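# Slide a door fully open with a two-armed mobile robot

## Task

Push or pull the sliding door until it is completely open and make sure it stays that way. Nothing may be left toppled. Moving the door so fast that it slams open or closed counts as a failure, and so does the robot falling or being left leaning.

## Robot and tools

Robot: the LinearBot is an omnidirectional base with a column about 1.7 m high. A carriage rides the column (lift_m) and holds two six-joint arms, left and right, each with a five-finger hand. Arm bases sit roughly 0.57 m + lift_m above the floor, and carriage parts hang about 0.15 m lower. A hand point can reach 0.78 m from its shoulder but only about 0.4 m below the arm base; straight fingers extend 0.07 m further. Parked arm: joints 1-6 = 0, 0.05, 0.05, 1.45, 0, 0. Cameras: carriage_camera (fixed, forward, tilted about 20 degrees down), left_wrist_camera and right_wrist_camera (on the little-finger side, aimed at the hand point).

Frames: base frame has its origin on the floor below the base centre, x forward, y left, z up, in metres. left_hand and right_hand readings are hand points in this frame; true hands usually sit lower than reported, more so at long reach. The odometry frame is the base frame as it was at scene start; base_odometry counts wheel turns only (slip reads as travel), heading in rad, left positive, -3.142 to 3.142.

Tool move: one action per call. Argument "base" is an object holding exactly one relative command, an offset from where the base last reported itself: translate_m (metres, forward positive, -2 to 2), strafe_m (metres, left positive, -2 to 2) or rotate_rad (radians, counter-clockwise positive, -6.3 to 6.3). Argument "joints" is one object keyed by joint name, with absolute targets, not offsets: lift_m (0 to 1 m); for each side left_/right_ joint1_rad (-2.617 to 3.054, about vertical, 0 forward, positive left), joint2_rad (0 to 3.141 shoulder: 0 upper arm back and level, 1.57 up, 3.14 forward), joint3_rad (0 to 3.141 elbow, 0 folded, 3.14 straight), joint4_rad (-1.57 to 1.57 wrist pitch, positive lifts fingertips), joint5_rad (-1.57 to 1.57 wrist yaw, positive swings fingertips right), joint6_rad (-2.094 to 2.094 roll, positive clockwise seen from forearm). Hand keys per side: _hand_little, _ring, _middle, _index, _thumb_bend, _thumb_turn, each -1 (closed; thumb_turn -1 means thumb opposite the fingers) to +1 (open); _hand_force_limit (-1 to 1, maps to about 0-10 N at fingertip, 0-15 N for thumb motors) and _hand_speed (-0.96 to 1) are settings, not motions. Optional "speeds" object gives top speeds for this action only: translate_m and strafe_m 0.02-0.5 m/s, rotate_rad 0.05-1.57 rad/s, lift_m 0.02-0.27 m/s (default 0.25). Optional min_time_s (0.1-8 s) sets the shortest duration of each arm motion; 2 or more keeps hands closer to a straight path. "cameras" lists names or ["all"]; an unknown name voids the call. "blocking" false returns within about 0.5 s while motion continues; later moves replace only the targets they name. An action caps at 15 s; a move times out at 14 s.

wait(seconds 0-10, cameras) lets time pass and returns state, early if motions settle. stop(cameras) brakes everything still running; braked parts report "stopped" and may keep pressing. zoom_image(camera, region [x0,y0,x1,y1] pixels, max 504x504) enlarges part of the latest image. show_instructions shows reference pages. finished_scene ends the scene; the door must stay open without the robot.

Results: base_status and joint_status per motion: "done", "moving", "off_target" (resting short, may still push), "contact_stop" or "time_out" (unrequested stops; once shown, the rest of your queued calls in that reply are skipped), "not_followed" (withheld by the arm-collision check, line "joint command not followed"), "limit_stop_at_motor_heat". on_its_own lists things the robot did unasked. motor_effort is percent of motor maximum with peak in brackets; readings are noisy and biased. <side>_hand_stopped_by gives six words (little, ring, middle, index, thumb_bend, thumb_turn): moving, target, force, stalled, fault. Load lines are fingertip forces in N, positive pushing open. Joint torques follow joint order; joints 1-3 wrap at ±28 N m. MOTOR HOT warns at 75 °C; at 100 °C the arm goes limp for 30-60 s, so park arms when idle and avoid pressing against things.

Hazards: drive slowly near the door and walls; at default base speed any contact with fixed things is a hard hit. Arms have no contact stop and keep pushing, then spring to target when freed; without min_time_s hands can reach about 1 m/s. Push the door gently and at a modest speed so it does not slam at either end. Do not drive the base away from a handle held firmly, and do not re-send such a drive after a contact_stop; it can tip the robot. Tipping risk grows with a high carriage, outstretched arms and pushing or pulling. If pressed against something, a drive of about 0.2 m back often frees it. Keep arms from pressing on each other (that can end the scene); with joint 2 under 0.8, turning joint 1 outward 0.5 rad or more can hit the column. Don't let anything fall or get knocked over.

Each tool is called after "Emit:" by a JSON object that holds its "method" and its "body", one argument or row to a line.

Reference images:

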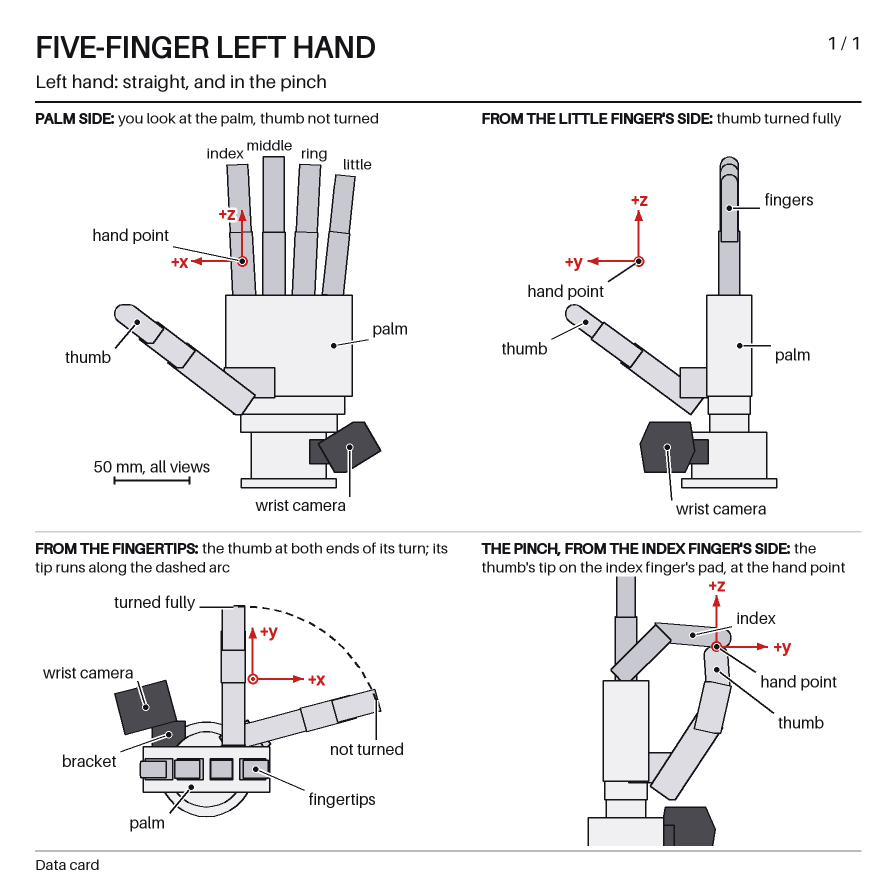

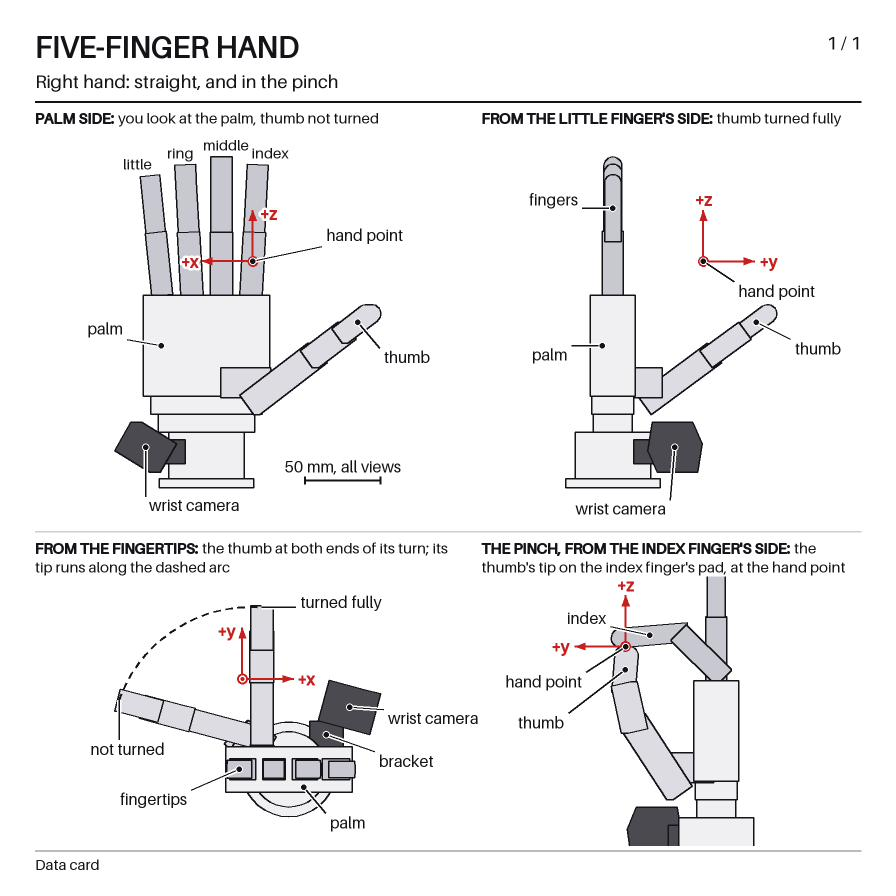

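## Session

Emit:
{"method": "move", "body": {

}}

Scene clock: 0.00 s.
Joint torques (N m): no reading
base_odometry: x=+0.000 y=+0.000 heading=+0.000
base_status: not commanded
joint_positions: lift_m=+0.300 left_joint1_rad=+0.009 left_joint2_rad=+0.048 left_joint3_rad=+0.039 left_joint4_rad=+1.480 left_joint5_rad=+0.004 left_joint6_rad=-0.050 right_joint1_rad=+0.010 right_joint2_rad=+0.046 right_joint3_rad=+0.037 right_joint4_rad=+1.434 right_joint5_rad=+0.040 right_joint6_rad=-0.042 left_hand_little=+1.000 left_hand_ring=+1.000 left_hand_middle=+1.000 left_hand_index=+1.000 left_hand_thumb_turn=+1.000 left_hand_thumb_bend=+1.000 left_hand_force_limit=+0.000 left_hand_speed=-0.800 right_hand_little=+1.000 right_hand_ring=+1.000 right_hand_middle=+1.000 right_hand_index=+1.000 right_hand_thumb_turn=+1.000 right_hand_thumb_bend=+1.000 right_hand_force_limit=+0.000 right_hand_speed=-0.800
joint_status: not commanded
left_hand_stopped_by: target,target,target,target,target,target
right_hand_stopped_by: target,target,target,target,target,target
left_little_load_n: 0.5
left_ring_load_n: 0.0
left_middle_load_n: 0.0
left_index_load_n: 0.0
left_thumb_bend_load_n: 0.0
left_thumb_turn_load_n: 0.0
right_little_load_n: 0.0
right_ring_load_n: 0.0
right_middle_load_n: 0.0
right_index_load_n: 0.0
right_thumb_bend_load_n: 0.0
right_thumb_turn_load_n: 0.0
motor_effort: lift_m=+28 drive_wheels=+1
left_hand: x=+0.3169 y=+0.2856 z=+1.2996 quat_wxyz=(+0.691, -0.035, +0.036, -0.721) (m; base frame)
right_hand: x=+0.3313 y=-0.2980 z=+1.2953 quat_wxyz=(+0.693, -0.039, +0.065, -0.717) (m; base frame)
pictures: carriage_camera, left_wrist_camera, right_wrist_camera

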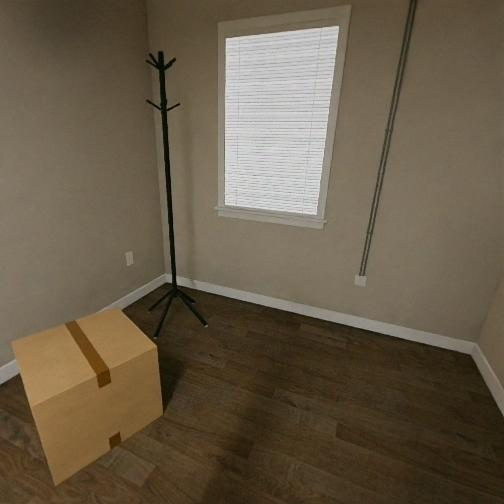

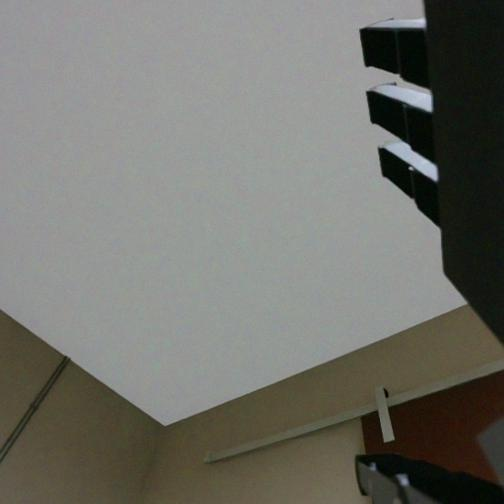

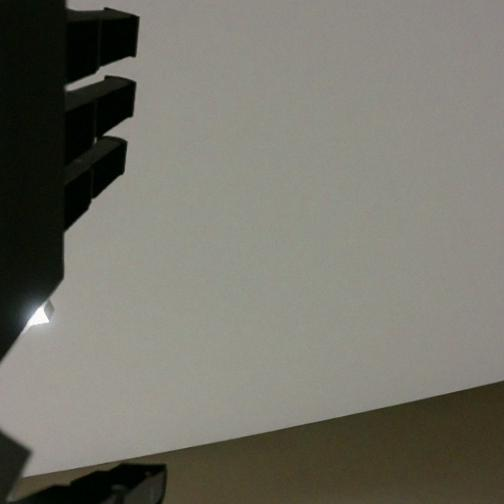

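Emit:
{"method": "move", "body": {
  "base": {"rotate_rad": -1.3},
  "speeds": {"rotate_rad": 0.7},
  "cameras": ["carriage_camera"]
}}

Scene clock: 3.73 s.
Joint torques (N m): left_arm=[-0.4 3.3 5.11 0.03 -0.06 0.06] | right_arm=[0.27 3.89 5.83 0.06 -0.09 -0.1]
move: done
base_odometry: x=+0.000 y=+0.000 heading=-1.300
base_status: done
joint_positions: lift_m=+0.300 left_joint1_rad=+0.009 left_joint2_rad=+0.048 left_joint3_rad=+0.039 left_joint4_rad=+1.479 left_joint5_rad=+0.004 left_joint6_rad=-0.050 right_joint1_rad=+0.010 right_joint2_rad=+0.046 right_joint3_rad=+0.037 right_joint4_rad=+1.434 right_joint5_rad=+0.040 right_joint6_rad=-0.042 left_hand_little=+1.000 left_hand_ring=+1.000 left_hand_middle=+1.000 left_hand_index=+1.000 left_hand_thumb_turn=+1.000 left_hand_thumb_bend=+1.000 left_hand_force_limit=+0.000 left_hand_speed=-0.800 right_hand_little=+1.000 right_hand_ring=+1.000 right_hand_middle=+1.000 right_hand_index=+1.000 right_hand_thumb_turn=+1.000 right_hand_thumb_bend=+1.000 right_hand_force_limit=+0.000 right_hand_speed=-0.800
joint_status: not commanded
left_hand_stopped_by: target,target,target,target,target,target
right_hand_stopped_by: target,target,target,target,target,target
left_little_load_n: 0.0
left_ring_load_n: 0.0
left_middle_load_n: 0.0
left_index_load_n: 0.0
left_thumb_bend_load_n: 0.5
left_thumb_turn_load_n: 0.0
right_little_load_n: 0.0
right_ring_load_n: 0.0
right_middle_load_n: 0.0
right_index_load_n: 0.0
right_thumb_bend_load_n: 0.0
right_thumb_turn_load_n: 0.0
motor_effort: lift_m=+28(28) drive_wheels=+5(14)
left_hand: x=+0.3172 y=+0.2856 z=+1.2995 quat_wxyz=(+0.691, -0.035, +0.036, -0.721)
right_hand: x=+0.3313 y=-0.2980 z=+1.2953 quat_wxyz=(+0.693, -0.039, +0.065, -0.717)

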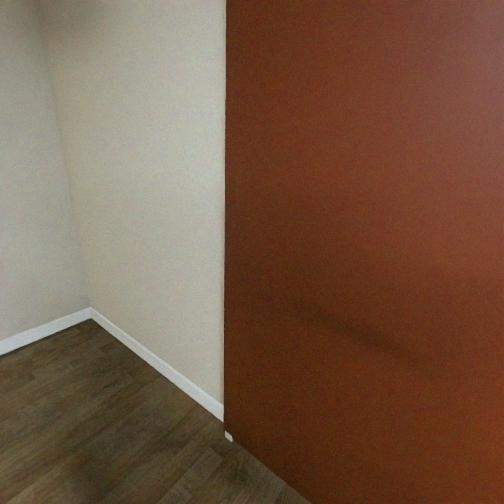

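Emit:
{"method": "move", "body": {
  "base": {"rotate_rad": -0.69},
  "speeds": {"rotate_rad": 0.7},
  "cameras": ["carriage_camera"]
}}

Scene clock: 8.97 s.
Joint torques (N m): left_arm=[-0.39 3.34 5 0.03 -0.06 0.06] | right_arm=[0.25 3.84 5.9 0.07 -0.09 -0.1]
move: done
base_odometry: x=+0.000 y=+0.000 heading=-1.989
base_status: done
joint_positions: lift_m=+0.300 left_joint1_rad=+0.009 left_joint2_rad=+0.048 left_joint3_rad=+0.039 left_joint4_rad=+1.479 left_joint5_rad=+0.004 left_joint6_rad=-0.050 right_joint1_rad=+0.010 right_joint2_rad=+0.046 right_joint3_rad=+0.037 right_joint4_rad=+1.434 right_joint5_rad=+0.040 right_joint6_rad=-0.042 left_hand_little=+1.000 left_hand_ring=+1.000 left_hand_middle=+1.000 left_hand_index=+1.000 left_hand_thumb_turn=+1.000 left_hand_thumb_bend=+1.000 left_hand_force_limit=+0.000 left_hand_speed=-0.800 right_hand_little=+1.000 right_hand_ring=+1.000 right_hand_middle=+1.000 right_hand_index=+1.000 right_hand_thumb_turn=+1.000 right_hand_thumb_bend=+1.000 right_hand_force_limit=+0.000 right_hand_speed=-0.800
joint_status: not commanded
left_hand_stopped_by: target,target,target,target,target,target
right_hand_stopped_by: target,target,target,target,target,target
left_little_load_n: 0.0
left_ring_load_n: 0.0
left_middle_load_n: 0.0
left_index_load_n: 0.0
left_thumb_bend_load_n: 0.0
left_thumb_turn_load_n: 0.0
right_little_load_n: -0.5
right_ring_load_n: 0.0
right_middle_load_n: 0.0
right_index_load_n: 0.0
right_thumb_bend_load_n: 0.0
right_thumb_turn_load_n: 0.0
motor_effort: lift_m=+28(28) drive_wheels=+6(12)
left_hand: x=+0.3172 y=+0.2856 z=+1.2995 quat_wxyz=(+0.691, -0.035, +0.036, -0.721)
right_hand: x=+0.3313 y=-0.2980 z=+1.2953 quat_wxyz=(+0.693, -0.039, +0.065, -0.717)

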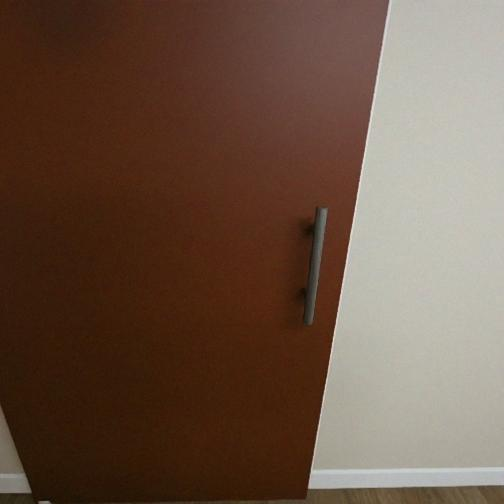

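Emit:
{"method": "move", "body": {
  "base": {"translate_m": -0.15},
  "joints": {"lift_m": 0.2, "right_joint1_rad": 0, "right_joint2_rad": 1.3, "right_joint3_rad": 1.2, "right_joint4_rad": 0.1, "right_joint5_rad": 0, "right_joint6_rad": 1.57},
  "speeds": {"translate_m": 0.15},
  "min_time_s": 4,
  "cameras": ["all"]
}}

Scene clock: 29.83 s.
Joint torques (N m): left_arm=[-0.44 3.34 5.12 0 -0.08 0.05] | right_arm=[-0.23 -4.64 10.06 1.83 -0.18 0.02]
move: done
base_odometry: x=+0.061 y=+0.137 heading=-1.990
base_status: done
joint_positions: lift_m=+0.200 left_joint1_rad=+0.009 left_joint2_rad=+0.048 left_joint3_rad=+0.039 left_joint4_rad=+1.480 left_joint5_rad=+0.004 left_joint6_rad=-0.050 right_joint1_rad=+0.006 right_joint2_rad=+1.291 right_joint3_rad=+1.169 right_joint4_rad=+0.101 right_joint5_rad=+0.013 right_joint6_rad=+1.557 left_hand_little=+1.000 left_hand_ring=+1.000 left_hand_middle=+1.000 left_hand_index=+1.000 left_hand_thumb_turn=+1.000 left_hand_thumb_bend=+1.000 left_hand_force_limit=+0.000 left_hand_speed=-0.800 right_hand_little=+1.000 right_hand_ring=+1.000 right_hand_middle=+1.000 right_hand_index=+1.000 right_hand_thumb_turn=+1.000 right_hand_thumb_bend=+1.000 right_hand_force_limit=+0.000 right_hand_speed=-0.800
joint_status: all done
left_hand_stopped_by: target,target,target,target,target,target
right_hand_stopped_by: target,target,target,target,target,target
left_little_load_n: 0.0
left_ring_load_n: 0.0
left_middle_load_n: 0.0
left_index_load_n: 0.0
left_thumb_bend_load_n: 0.0
left_thumb_turn_load_n: 0.0
right_little_load_n: 0.0
right_ring_load_n: 0.0
right_middle_load_n: 0.0
right_index_load_n: 0.0
right_thumb_bend_load_n: 0.0
right_thumb_turn_load_n: 0.0
motor_effort: lift_m=+28(31) drive_wheels=-8(14)
left_hand: x=+0.3168 y=+0.2856 z=+1.1996 quat_wxyz=(+0.691, -0.035, +0.036, -0.721)
right_hand: x=+0.6963 y=-0.2583 z=+1.1762 quat_wxyz=(+0.700, -0.003, +0.714, -0.007)
pictures: carriage_camera, left_wrist_camera, right_wrist_camera
carriage_camera: T_world_to_cam=[[-0.02043, -0.99868, 0.04705, -0.05344], [-0.34084, -0.03728, -0.93938, 1.1489], [0.9399, -0.03523, -0.33963, 0.27001]] pos_world=[0.13672, -0.00102, 1.17348]
left_wrist_camera: T_world_to_cam=[[-0.95322, -0.28802, 0.09174, 0.27465], [0.19626, -0.82053, -0.53686, 0.81567], [0.2299, -0.49374, 0.83867, -0.82156]] pos_world=[0.2906, 0.34275, 1.10171]
right_wrist_camera: T_world_to_cam=[[-0.00269, 0.96071, -0.27754, 0.57027], [-0.49411, 0.24001, 0.83561, -0.57551], [0.8694, 0.13938, 0.47405, -1.01577]] pos_world=[0.60027, -0.26816, 1.1207]

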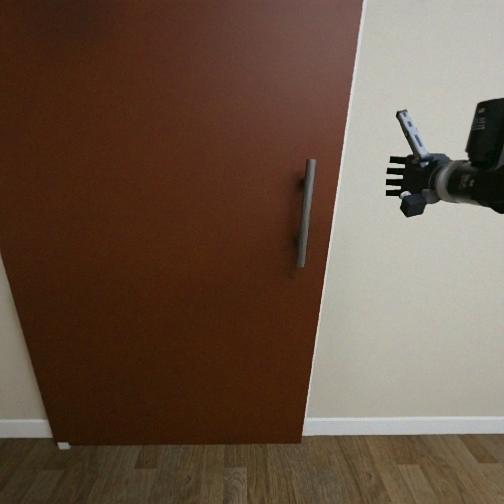

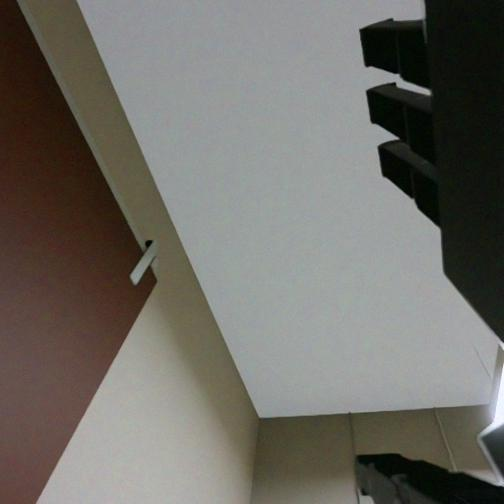

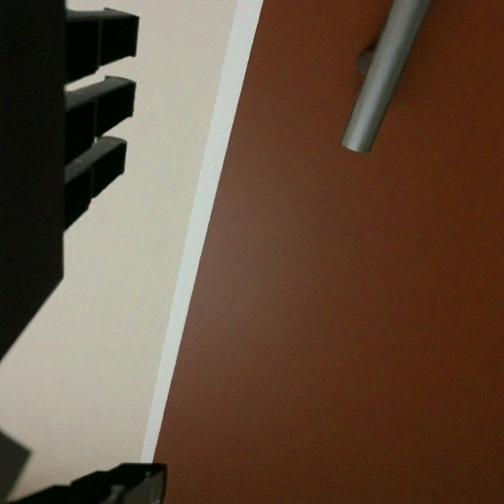

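Emit:
{"method": "zoom_image", "body": {
  "camera": "carriage_camera",
  "region": [260, 130, 440, 310]
}}

Emit:
{"method": "zoom_image", "body": {
  "camera": "right_wrist_camera",
  "region": [250, 0, 504, 254]
}}

Scaled by 2.800 from the camera's image (finer frame: 720x720).

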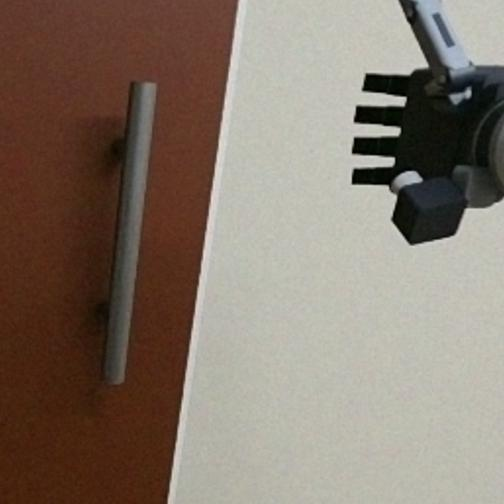

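Scaled by 1.984 from the camera's image (finer frame: 720x720).

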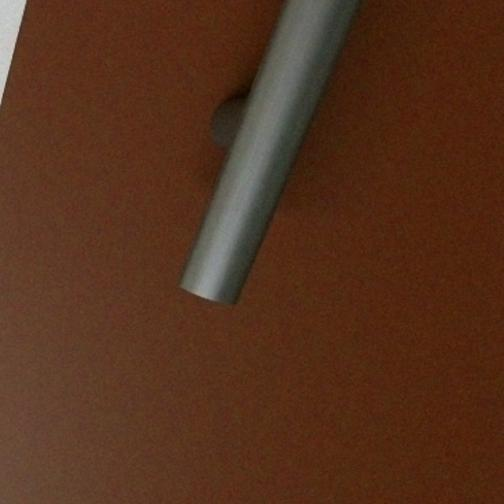

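Emit:
{"method": "move", "body": {
  "base": {"rotate_rad": 0.022},
  "joints": {"lift_m": 0.065, "right_hand_little": 0.05, "right_hand_ring": 0.05, "right_hand_middle": 0.05, "right_hand_index": 0.05},
  "speeds": {"rotate_rad": 0.1},
  "cameras": ["carriage_camera", "right_wrist_camera"]
}}

Scene clock: 44.80 s.
Joint torques (N m): left_arm=[-0.43 3.34 5.07 0.02 -0.06 0.04] | right_arm=[0.05 -5.18 8.95 1.96 -0.13 0.04]
move: done
base_odometry: x=+0.061 y=+0.137 heading=-1.969
base_status: done
joint_positions: lift_m=+0.065 left_joint1_rad=+0.009 left_joint2_rad=+0.048 left_joint3_rad=+0.039 left_joint4_rad=+1.479 left_joint5_rad=+0.004 left_joint6_rad=-0.050 right_joint1_rad=+0.003 right_joint2_rad=+1.296 right_joint3_rad=+1.181 right_joint4_rad=+0.085 right_joint5_rad=+0.008 right_joint6_rad=+1.558 left_hand_little=+1.000 left_hand_ring=+1.000 left_hand_middle=+1.000 left_hand_index=+1.000 left_hand_thumb_turn=+1.000 left_hand_thumb_bend=+1.000 left_hand_force_limit=+0.000 left_hand_speed=-0.800 right_hand_little=+0.050 right_hand_ring=+0.050 right_hand_middle=+0.050 right_hand_index=+0.050 right_hand_thumb_turn=+1.000 right_hand_thumb_bend=+1.000 right_hand_force_limit=+0.000 right_hand_speed=-0.800
joint_status: all done
left_hand_stopped_by: target,target,target,target,target,target
right_hand_stopped_by: target,target,target,target,target,target
left_little_load_n: 0.0
left_ring_load_n: 0.0
left_middle_load_n: 0.0
left_index_load_n: 0.0
left_thumb_bend_load_n: 0.0
left_thumb_turn_load_n: 0.0
right_little_load_n: 0.0
right_ring_load_n: 0.0
right_middle_load_n: -0.5
right_index_load_n: 0.0
right_thumb_bend_load_n: 0.0
right_thumb_turn_load_n: 0.0
motor_effort: lift_m=+28(29) drive_wheels=-8(10)
left_hand: x=+0.3171 y=+0.2856 z=+1.0645 quat_wxyz=(+0.691, -0.035, +0.036, -0.721)
right_hand: x=+0.6975 y=-0.2591 z=+1.0408 quat_wxyz=(+0.696, -0.003, +0.718, -0.006)
carriage_camera: T_world_to_cam=[[-0.02043, -0.99868, 0.04705, -0.04708], [-0.34084, -0.03728, -0.93938, 1.02209], [0.9399, -0.03523, -0.33963, 0.22416]] pos_world=[0.13672, -0.00102, 1.03848]
right_wrist_camera: T_world_to_cam=[[-0.00639, 0.96115, -0.27597, 0.53452], [-0.48637, 0.23814, 0.84067, -0.4728], [0.87373, 0.13959, 0.46595, -0.94709]] pos_world=[0.60096, -0.26895, 0.98627]

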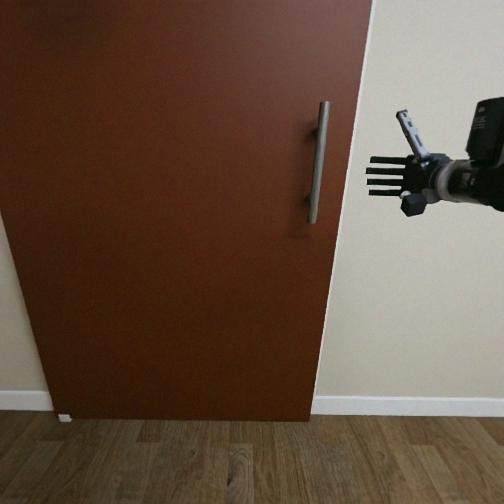

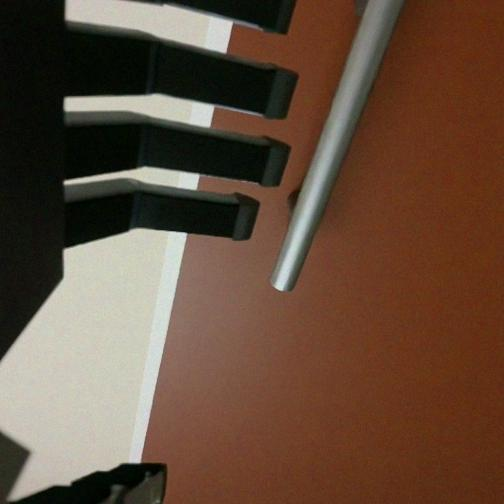

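Emit:
{"method": "move", "body": {
  "base": {"translate_m": 0.185},
  "speeds": {"translate_m": 0.1},
  "cameras": ["carriage_camera", "right_wrist_camera"]
}}

Scene clock: 49.30 s.
Joint torques (N m): left_arm=[-0.42 3.26 5.08 0.04 -0.06 0.06] | right_arm=[0.05 -5.18 8.92 1.94 -0.13 0.04]
move: done
base_odometry: x=-0.010 y=-0.034 heading=-1.968
base_status: done
joint_positions: lift_m=+0.065 left_joint1_rad=+0.009 left_joint2_rad=+0.048 left_joint3_rad=+0.039 left_joint4_rad=+1.478 left_joint5_rad=+0.004 left_joint6_rad=-0.050 right_joint1_rad=+0.003 right_joint2_rad=+1.296 right_joint3_rad=+1.181 right_joint4_rad=+0.086 right_joint5_rad=+0.008 right_joint6_rad=+1.558 left_hand_little=+1.000 left_hand_ring=+1.000 left_hand_middle=+1.000 left_hand_index=+1.000 left_hand_thumb_turn=+1.000 left_hand_thumb_bend=+1.000 left_hand_force_limit=+0.000 left_hand_speed=-0.800 right_hand_little=+0.050 right_hand_ring=+0.050 right_hand_middle=+0.050 right_hand_index=+0.050 right_hand_thumb_turn=+1.000 right_hand_thumb_bend=+1.000 right_hand_force_limit=+0.000 right_hand_speed=-0.800
joint_status: not commanded
left_hand_stopped_by: target,target,target,target,target,target
right_hand_stopped_by: target,target,target,target,target,target
left_little_load_n: 0.0
left_ring_load_n: 0.0
left_middle_load_n: 0.0
left_index_load_n: 0.0
left_thumb_bend_load_n: 0.0
left_thumb_turn_load_n: 0.0
right_little_load_n: 0.0
right_ring_load_n: 0.0
right_middle_load_n: 0.0
right_index_load_n: 0.0
right_thumb_bend_load_n: 0.0
right_thumb_turn_load_n: 0.0
motor_effort: lift_m=+28(28) drive_wheels=-10(16)
left_hand: x=+0.3173 y=+0.2856 z=+1.0644 quat_wxyz=(+0.691, -0.035, +0.036, -0.721)
right_hand: x=+0.6975 y=-0.2591 z=+1.0411 quat_wxyz=(+0.697, -0.003, +0.717, -0.006)
carriage_camera: T_world_to_cam=[[-0.02043, -0.99868, 0.04705, -0.04708], [-0.34084, -0.03728, -0.93938, 1.02209], [0.9399, -0.03523, -0.33963, 0.22416]] pos_world=[0.13672, -0.00102, 1.03848]
right_wrist_camera: T_world_to_cam=[[-0.00608, 0.96115, -0.27596, 0.53436], [-0.48732, 0.23813, 0.84013, -0.47173], [0.8732, 0.13959, 0.46694, -0.94788]] pos_world=[0.60106, -0.26895, 0.98638]

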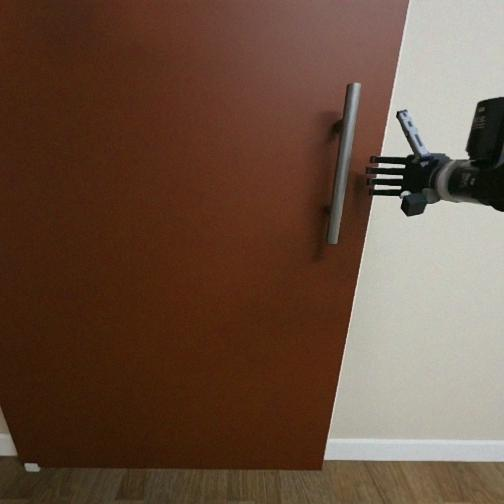

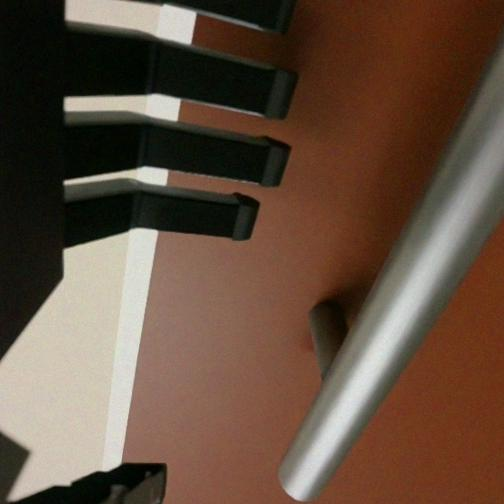

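Emit:
{"method": "move", "body": {
  "base": {"translate_m": 0.025},
  "speeds": {"translate_m": 0.05},
  "cameras": ["carriage_camera", "right_wrist_camera"]
}}

Emit:
{"method": "zoom_image", "body": {
  "camera": "carriage_camera",
  "region": [320, 60, 500, 240]
}}

Scene clock: 57.10 s.
Joint torques (N m): left_arm=[-0.36 3.25 5.14 -0.01 -0.06 0.06] | right_arm=[0.06 -5.22 9.01 1.93 -0.13 0.04]
move: done
base_odometry: x=-0.020 y=-0.057 heading=-1.967
base_status: done
joint_positions: lift_m=+0.065 left_joint1_rad=+0.009 left_joint2_rad=+0.048 left_joint3_rad=+0.039 left_joint4_rad=+1.480 left_joint5_rad=+0.004 left_joint6_rad=-0.050 right_joint1_rad=+0.003 right_joint2_rad=+1.296 right_joint3_rad=+1.181 right_joint4_rad=+0.087 right_joint5_rad=+0.008 right_joint6_rad=+1.558 left_hand_little=+1.000 left_hand_ring=+1.000 left_hand_middle=+1.000 left_hand_index=+1.000 left_hand_thumb_turn=+1.000 left_hand_thumb_bend=+1.000 left_hand_force_limit=+0.000 left_hand_speed=-0.800 right_hand_little=+0.050 right_hand_ring=+0.050 right_hand_middle=+0.050 right_hand_index=+0.050 right_hand_thumb_turn=+1.000 right_hand_thumb_bend=+1.000 right_hand_force_limit=+0.000 right_hand_speed=-0.800
joint_status: not commanded
left_hand_stopped_by: target,target,target,target,target,target
right_hand_stopped_by: target,target,target,target,target,target
left_little_load_n: 0.0
left_ring_load_n: 0.0
left_middle_load_n: 0.0
left_index_load_n: 0.0
left_thumb_bend_load_n: 0.0
left_thumb_turn_load_n: 0.0
right_little_load_n: 0.0
right_ring_load_n: 0.0
right_middle_load_n: 0.0
right_index_load_n: 0.0
right_thumb_bend_load_n: 0.0
right_thumb_turn_load_n: 0.0
motor_effort: lift_m=+28(28) drive_wheels=-10(16)
left_hand: x=+0.3169 y=+0.2856 z=+1.0645 quat_wxyz=(+0.691, -0.035, +0.036, -0.721)
right_hand: x=+0.6976 y=-0.2591 z=+1.0412 quat_wxyz=(+0.697, -0.003, +0.717, -0.006)
carriage_camera: T_world_to_cam=[[-0.02043, -0.99868, 0.04705, -0.04708], [-0.34084, -0.03728, -0.93938, 1.02209], [0.9399, -0.03523, -0.33963, 0.22416]] pos_world=[0.13672, -0.00102, 1.03848]
right_wrist_camera: T_world_to_cam=[[-0.00586, 0.96115, -0.27596, 0.53426], [-0.488, 0.23813, 0.83973, -0.47097], [0.87282, 0.13959, 0.46765, -0.94849]] pos_world=[0.60116, -0.26895, 0.98648]

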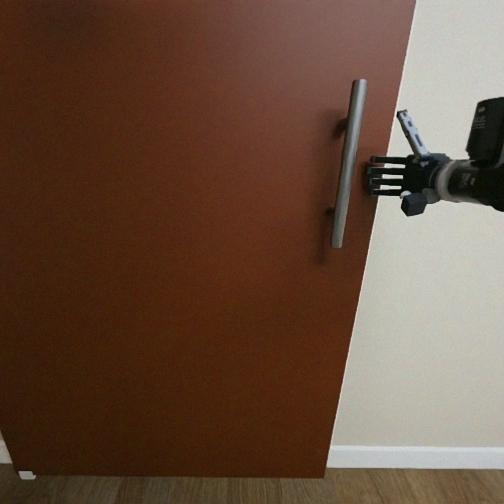

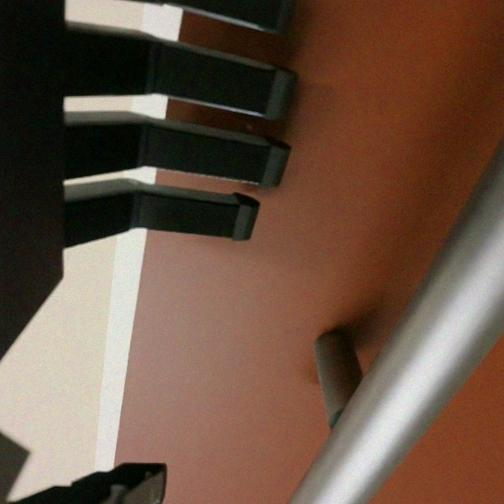

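Scaled by 2.800 from the camera's image (finer frame: 720x720).

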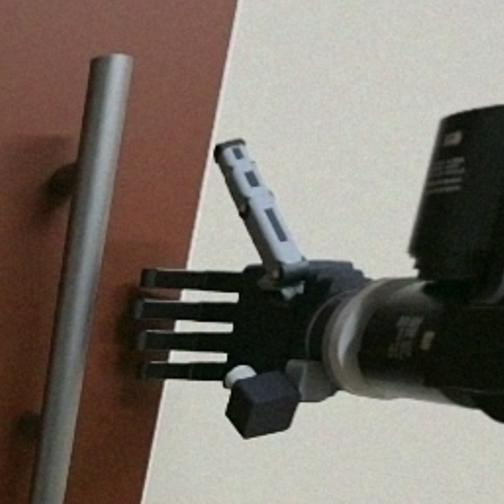

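Emit:
{"method": "move", "body": {
  "base": {"strafe_m": 0.035},
  "speeds": {"strafe_m": 0.03},
  "cameras": ["carriage_camera", "right_wrist_camera"]
}}

Emit:
{"method": "zoom_image", "body": {
  "camera": "carriage_camera",
  "region": [320, 60, 500, 240]
}}

Scene clock: 59.63 s.
Joint torques (N m): left_arm=[-0.38 3.32 5.15 0 -0.06 0.06] | right_arm=[0.1 -5.24 8.98 1.95 -0.12 0.04]
move: done
base_odometry: x=+0.012 y=-0.071 heading=-1.967
base_status: done
joint_positions: lift_m=+0.065 left_joint1_rad=+0.009 left_joint2_rad=+0.048 left_joint3_rad=+0.039 left_joint4_rad=+1.480 left_joint5_rad=+0.004 left_joint6_rad=-0.050 right_joint1_rad=+0.003 right_joint2_rad=+1.296 right_joint3_rad=+1.181 right_joint4_rad=+0.087 right_joint5_rad=+0.006 right_joint6_rad=+1.558 left_hand_little=+1.000 left_hand_ring=+1.000 left_hand_middle=+1.000 left_hand_index=+1.000 left_hand_thumb_turn=+1.000 left_hand_thumb_bend=+1.000 left_hand_force_limit=+0.000 left_hand_speed=-0.800 right_hand_little=+0.050 right_hand_ring=+0.050 right_hand_middle=+0.050 right_hand_index=+0.050 right_hand_thumb_turn=+1.000 right_hand_thumb_bend=+1.000 right_hand_force_limit=+0.000 right_hand_speed=-0.800
joint_status: not commanded
left_hand_stopped_by: target,target,target,target,target,target
right_hand_stopped_by: target,target,target,target,target,target
left_little_load_n: 0.0
left_ring_load_n: 0.0
left_middle_load_n: 0.0
left_index_load_n: 0.0
left_thumb_bend_load_n: 0.0
left_thumb_turn_load_n: 0.0
right_little_load_n: 0.0
right_ring_load_n: 0.0
right_middle_load_n: 0.0
right_index_load_n: 0.0
right_thumb_bend_load_n: 0.0
right_thumb_turn_load_n: 0.0
motor_effort: lift_m=+28(28) drive_wheels=+2(8)
left_hand: x=+0.3168 y=+0.2856 z=+1.0646 quat_wxyz=(+0.691, -0.035, +0.036, -0.721)
right_hand: x=+0.6976 y=-0.2588 z=+1.0411 quat_wxyz=(+0.697, -0.003, +0.717, -0.006)
carriage_camera: T_world_to_cam=[[-0.02043, -0.99868, 0.04705, -0.04708], [-0.34084, -0.03728, -0.93938, 1.02209], [0.9399, -0.03523, -0.33963, 0.22416]] pos_world=[0.13672, -0.00102, 1.03848]
right_wrist_camera: T_world_to_cam=[[-0.00745, 0.96115, -0.27591, 0.53494], [-0.48798, 0.23734, 0.83997, -0.47139], [0.87282, 0.1409, 0.46726, -0.94773]] pos_world=[0.60116, -0.26875, 0.98638]

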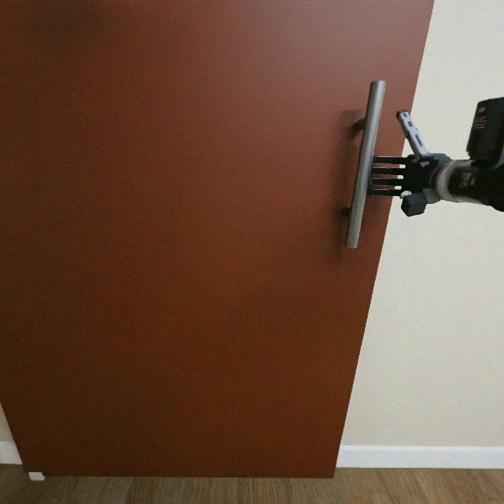

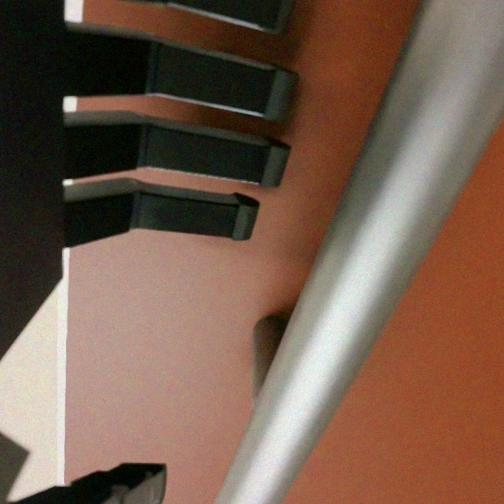

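Scaled by 2.800 from the camera's image (finer frame: 720x720).

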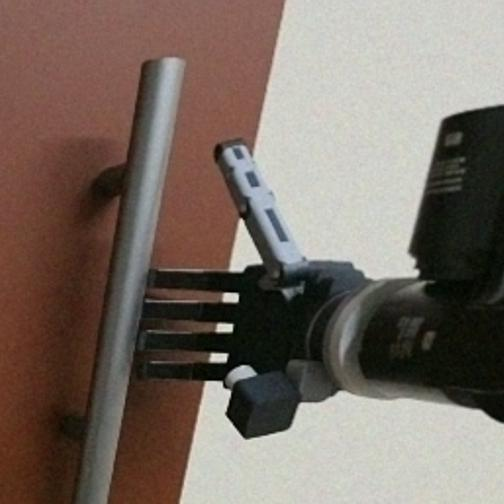

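Emit:
{"method": "move", "body": {
  "base": {"strafe_m": 0.03},
  "speeds": {"strafe_m": 0.03},
  "cameras": ["carriage_camera", "right_wrist_camera"]
}}

Emit:
{"method": "zoom_image", "body": {
  "camera": "carriage_camera",
  "region": [320, 60, 500, 240]
}}

Scene clock: 62.03 s.
Joint torques (N m): left_arm=[-0.46 3.29 5.11 0.01 -0.07 0.03] | right_arm=[0.16 -5.24 8.9 1.95 -0.11 0.04]
move: done
base_odometry: x=+0.040 y=-0.082 heading=-1.967
base_status: done
joint_positions: lift_m=+0.065 left_joint1_rad=+0.009 left_joint2_rad=+0.048 left_joint3_rad=+0.039 left_joint4_rad=+1.480 left_joint5_rad=+0.004 left_joint6_rad=-0.050 right_joint1_rad=+0.001 right_joint2_rad=+1.296 right_joint3_rad=+1.181 right_joint4_rad=+0.087 right_joint5_rad=+0.006 right_joint6_rad=+1.558 left_hand_little=+1.000 left_hand_ring=+1.000 left_hand_middle=+1.000 left_hand_index=+1.000 left_hand_thumb_turn=+1.000 left_hand_thumb_bend=+1.000 left_hand_force_limit=+0.000 left_hand_speed=-0.800 right_hand_little=+0.050 right_hand_ring=+0.050 right_hand_middle=+0.050 right_hand_index=+0.050 right_hand_thumb_turn=+1.000 right_hand_thumb_bend=+1.000 right_hand_force_limit=+0.000 right_hand_speed=-0.800
joint_status: not commanded
left_hand_stopped_by: target,target,target,target,target,target
right_hand_stopped_by: target,target,target,target,target,target
left_little_load_n: 0.0
left_ring_load_n: 0.0
left_middle_load_n: 0.0
left_index_load_n: 0.0
left_thumb_bend_load_n: 0.0
left_thumb_turn_load_n: 0.0
right_little_load_n: 0.0
right_ring_load_n: 0.0
right_middle_load_n: 0.0
right_index_load_n: 0.0
right_thumb_bend_load_n: 0.0
right_thumb_turn_load_n: 0.0
motor_effort: lift_m=+28(28) drive_wheels=+2(12)
left_hand: x=+0.3168 y=+0.2856 z=+1.0646 quat_wxyz=(+0.691, -0.035, +0.036, -0.721)
right_hand: x=+0.6977 y=-0.2594 z=+1.0412 quat_wxyz=(+0.697, -0.003, +0.717, -0.006)
carriage_camera: T_world_to_cam=[[-0.02043, -0.99868, 0.04705, -0.04708], [-0.34084, -0.03728, -0.93938, 1.02209], [0.9399, -0.03523, -0.33963, 0.22416]] pos_world=[0.13672, -0.00102, 1.03848]
right_wrist_camera: T_world_to_cam=[[-0.00625, 0.96118, -0.27586, 0.53466], [-0.48806, 0.23784, 0.83978, -0.47085], [0.87279, 0.13989, 0.46763, -0.94837]] pos_world=[0.60126, -0.26925, 0.98638]

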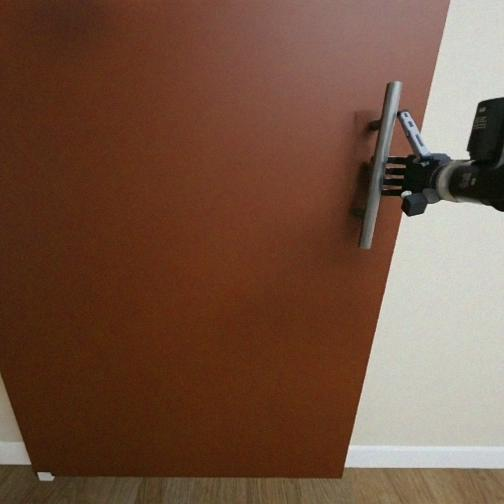

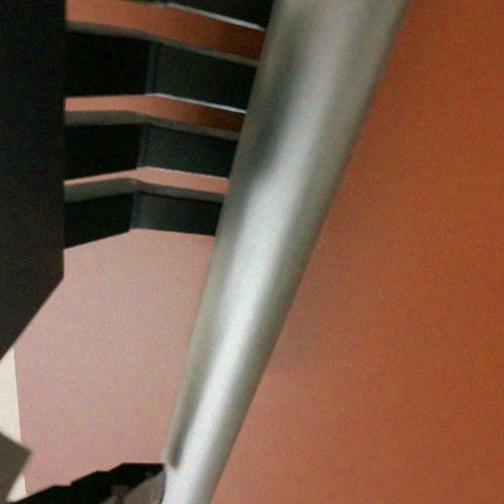

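Scaled by 2.800 from the camera's image (finer frame: 720x720).

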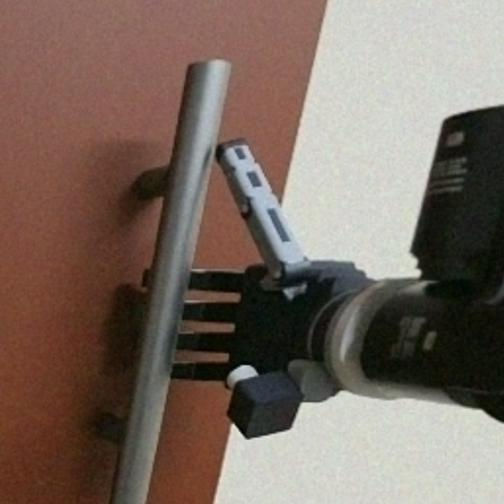

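Emit:
{"method": "move", "body": {
  "joints": {"right_hand_thumb_turn": -1.0, "right_hand_force_limit": -0.5},
  "cameras": ["carriage_camera", "right_wrist_camera"]
}}

Emit:
{"method": "zoom_image", "body": {
  "camera": "carriage_camera",
  "region": [320, 60, 500, 240]
}}

Scene clock: 69.83 s.
Joint torques (N m): left_arm=[-0.39 3.33 5.12 0 -0.06 0.06] | right_arm=[0.66 -5.23 8.94 1.84 -0.19 -0.16]
move: off_target
base_odometry: x=+0.040 y=-0.082 heading=-1.967
base_status: not commanded
joint_positions: lift_m=+0.065 left_joint1_rad=+0.009 left_joint2_rad=+0.048 left_joint3_rad=+0.039 left_joint4_rad=+1.480 left_joint5_rad=+0.004 left_joint6_rad=-0.050 right_joint1_rad=-0.005 right_joint2_rad=+1.296 right_joint3_rad=+1.181 right_joint4_rad=+0.097 right_joint5_rad=+0.013 right_joint6_rad=+1.581 left_hand_little=+1.000 left_hand_ring=+1.000 left_hand_middle=+1.000 left_hand_index=+1.000 left_hand_thumb_turn=+1.000 left_hand_thumb_bend=+1.000 left_hand_force_limit=+0.000 left_hand_speed=-0.800 right_hand_little=+0.050 right_hand_ring=+0.050 right_hand_middle=+0.050 right_hand_index=+0.050 right_hand_thumb_turn=+0.730 right_hand_thumb_bend=+1.000 right_hand_force_limit=-0.500 right_hand_speed=-0.800
joint_status: right_hand_thumb_turn off_target (ended at +0.730, target -1.000); the others done
left_hand_stopped_by: target,target,target,target,target,target
right_hand_stopped_by: target,target,target,target,target,force
left_little_load_n: 0.0
left_ring_load_n: 0.0
left_middle_load_n: 0.0
left_index_load_n: 0.0
left_thumb_bend_load_n: 0.0
left_thumb_turn_load_n: 0.0
right_little_load_n: 0.0
right_ring_load_n: 0.0
right_middle_load_n: 0.0
right_index_load_n: 0.0
right_thumb_bend_load_n: 0.5
right_thumb_turn_load_n: 3.0
motor_effort: lift_m=+28(28) drive_wheels=+2(3)
left_hand: x=+0.3168 y=+0.2856 z=+1.0646 quat_wxyz=(+0.691, -0.035, +0.036, -0.721)
right_hand: x=+0.6983 y=-0.2646 z=+1.0452 quat_wxyz=(+0.701, +0.010, +0.713, -0.003)
carriage_camera: T_world_to_cam=[[-0.02043, -0.99868, 0.04705, -0.04708], [-0.34084, -0.03728, -0.93938, 1.02209], [0.9399, -0.03523, -0.33963, 0.22416]] pos_world=[0.13672, -0.00102, 1.03848]
right_wrist_camera: T_world_to_cam=[[0.0102, 0.96705, -0.25438, 0.50833], [-0.49325, 0.22616, 0.83998, -0.47246], [0.86983, 0.11691, 0.4793, -0.96621]] pos_world=[0.60221, -0.27178, 0.98928]

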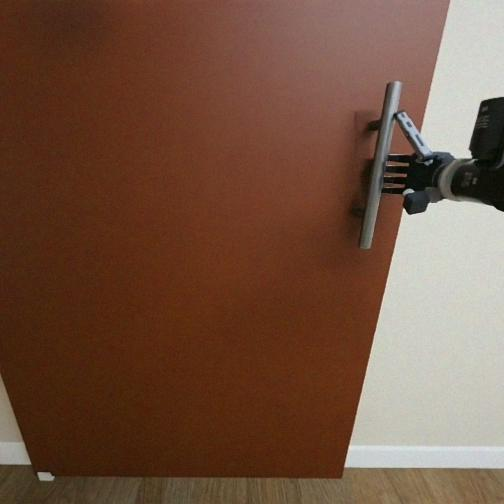

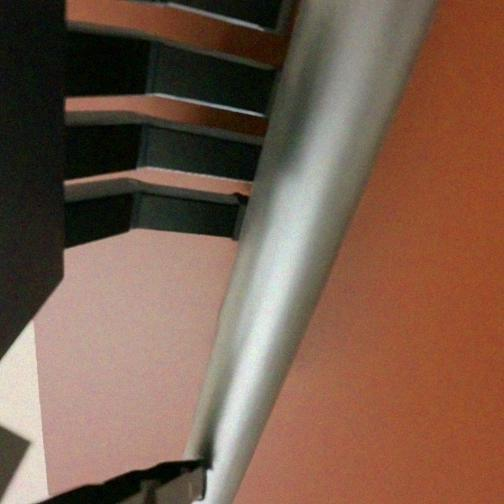

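Scaled by 2.800 from the camera's image (finer frame: 720x720).

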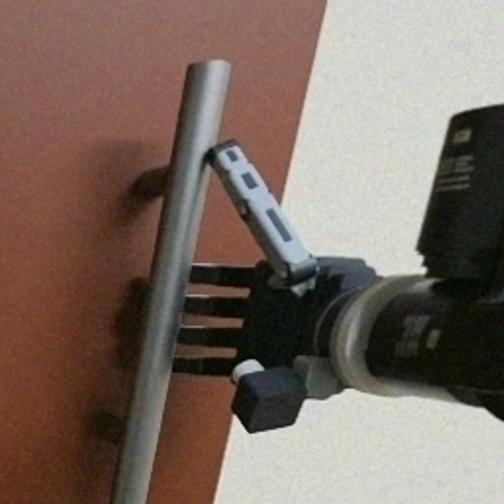

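Emit:
{"method": "move", "body": {
  "joints": {"right_hand_thumb_turn": 1.0}
}}

Emit:
{"method": "move", "body": {
  "base": {"translate_m": -0.013},
  "speeds": {"translate_m": 0.03},
  "cameras": ["carriage_camera", "right_wrist_camera"]
}}

Emit:
{"method": "zoom_image", "body": {
  "camera": "carriage_camera",
  "region": [320, 60, 500, 240]
}}

Scene clock: 73.20 s.
Joint torques (N m): left_arm=[-0.39 3.33 5.09 0.02 -0.06 0.06] | right_arm=[0.66 -5.26 8.95 1.85 -0.16 -0.17]
move: done
base_odometry: x=+0.040 y=-0.082 heading=-1.967
base_status: not commanded
joint_positions: lift_m=+0.065 left_joint1_rad=+0.009 left_joint2_rad=+0.048 left_joint3_rad=+0.039 left_joint4_rad=+1.480 left_joint5_rad=+0.004 left_joint6_rad=-0.050 right_joint1_rad=-0.005 right_joint2_rad=+1.296 right_joint3_rad=+1.181 right_joint4_rad=+0.097 right_joint5_rad=+0.010 right_joint6_rad=+1.581 left_hand_little=+1.000 left_hand_ring=+1.000 left_hand_middle=+1.000 left_hand_index=+1.000 left_hand_thumb_turn=+1.000 left_hand_thumb_bend=+1.000 left_hand_force_limit=+0.000 left_hand_speed=-0.800 right_hand_little=+0.050 right_hand_ring=+0.050 right_hand_middle=+0.050 right_hand_index=+0.050 right_hand_thumb_turn=+1.000 right_hand_thumb_bend=+1.000 right_hand_force_limit=-0.500 right_hand_speed=-0.800
joint_status: all done
left_hand_stopped_by: target,target,target,target,target,target
right_hand_stopped_by: target,target,target,target,target,target
left_little_load_n: 0.0
left_ring_load_n: 0.0
left_middle_load_n: 0.0
left_index_load_n: 0.5
left_thumb_bend_load_n: 0.0
left_thumb_turn_load_n: 0.0
right_little_load_n: 0.0
right_ring_load_n: 0.0
right_middle_load_n: 0.0
right_index_load_n: 0.0
right_thumb_bend_load_n: 0.0
right_thumb_turn_load_n: 0.0
motor_effort: lift_m=+28(28) drive_wheels=+3(3)
left_hand: x=+0.3168 y=+0.2856 z=+1.0646 quat_wxyz=(+0.691, -0.035, +0.036, -0.721)
right_hand: x=+0.6981 y=-0.2640 z=+1.0452 quat_wxyz=(+0.701, +0.009, +0.713, -0.002)
pictures: none

Scene clock: 74.07 s.
Joint torques (N m): left_arm=[-0.36 3.28 5.12 0.01 -0.07 0.05] | right_arm=[0.65 -5.24 8.91 1.89 -0.16 -0.17]
move: done
base_odometry: x=+0.045 y=-0.071 heading=-1.968
base_status: done
joint_positions: lift_m=+0.065 left_joint1_rad=+0.009 left_joint2_rad=+0.048 left_joint3_rad=+0.039 left_joint4_rad=+1.479 left_joint5_rad=+0.004 left_joint6_rad=-0.050 right_joint1_rad=-0.005 right_joint2_rad=+1.296 right_joint3_rad=+1.181 right_joint4_rad=+0.092 right_joint5_rad=+0.010 right_joint6_rad=+1.581 left_hand_little=+1.000 left_hand_ring=+1.000 left_hand_middle=+1.000 left_hand_index=+1.000 left_hand_thumb_turn=+1.000 left_hand_thumb_bend=+1.000 left_hand_force_limit=+0.000 left_hand_speed=-0.800 right_hand_little=+0.050 right_hand_ring=+0.050 right_hand_middle=+0.050 right_hand_index=+0.050 right_hand_thumb_turn=+1.000 right_hand_thumb_bend=+1.000 right_hand_force_limit=-0.500 right_hand_speed=-0.800
joint_status: not commanded
left_hand_stopped_by: target,target,target,target,target,target
right_hand_stopped_by: target,target,target,target,target,target
left_little_load_n: 0.0
left_ring_load_n: 0.0
left_middle_load_n: 0.0
left_index_load_n: 0.0
left_thumb_bend_load_n: 0.0
left_thumb_turn_load_n: 0.0
right_little_load_n: 0.0
right_ring_load_n: 0.0
right_middle_load_n: 0.0
right_index_load_n: 0.0
right_thumb_bend_load_n: 0.0
right_thumb_turn_load_n: 0.0
motor_effort: lift_m=+28(28) drive_wheels=+1(5)
left_hand: x=+0.3170 y=+0.2856 z=+1.0645 quat_wxyz=(+0.691, -0.035, +0.036, -0.721)
right_hand: x=+0.6982 y=-0.2640 z=+1.0439 quat_wxyz=(+0.699, +0.009, +0.715, -0.002)
carriage_camera: T_world_to_cam=[[-0.02043, -0.99868, 0.04705, -0.04708], [-0.34084, -0.03728, -0.93938, 1.02209], [0.9399, -0.03523, -0.33963, 0.22416]] pos_world=[0.13672, -0.00102, 1.03848]
right_wrist_camera: T_world_to_cam=[[0.00599, 0.9671, -0.25434, 0.51042], [-0.48979, 0.22458, 0.84242, -0.47685], [0.87182, 0.11952, 0.47502, -0.96192]] pos_world=[0.602, -0.27157, 0.98846]

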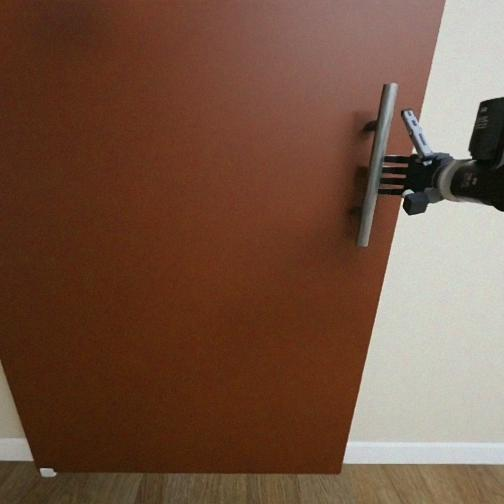

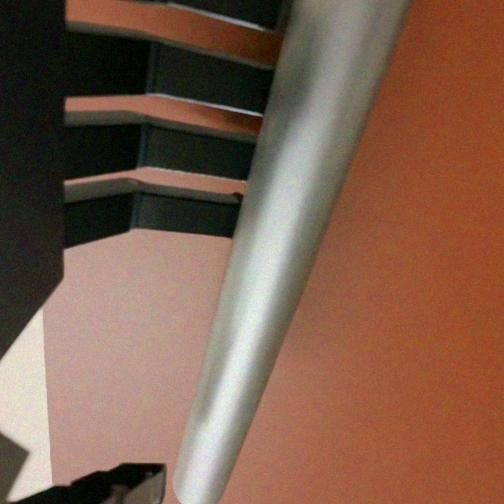

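Scaled by 2.800 from the camera's image (finer frame: 720x720).

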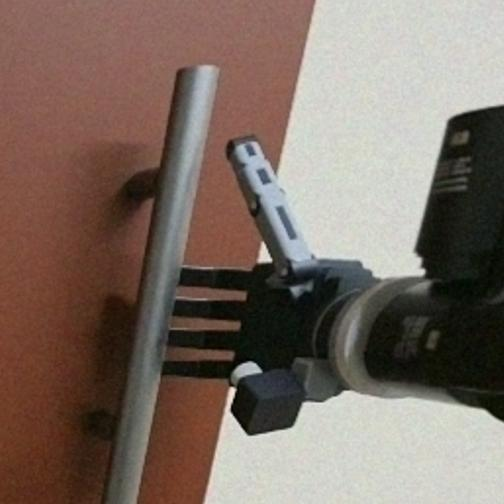

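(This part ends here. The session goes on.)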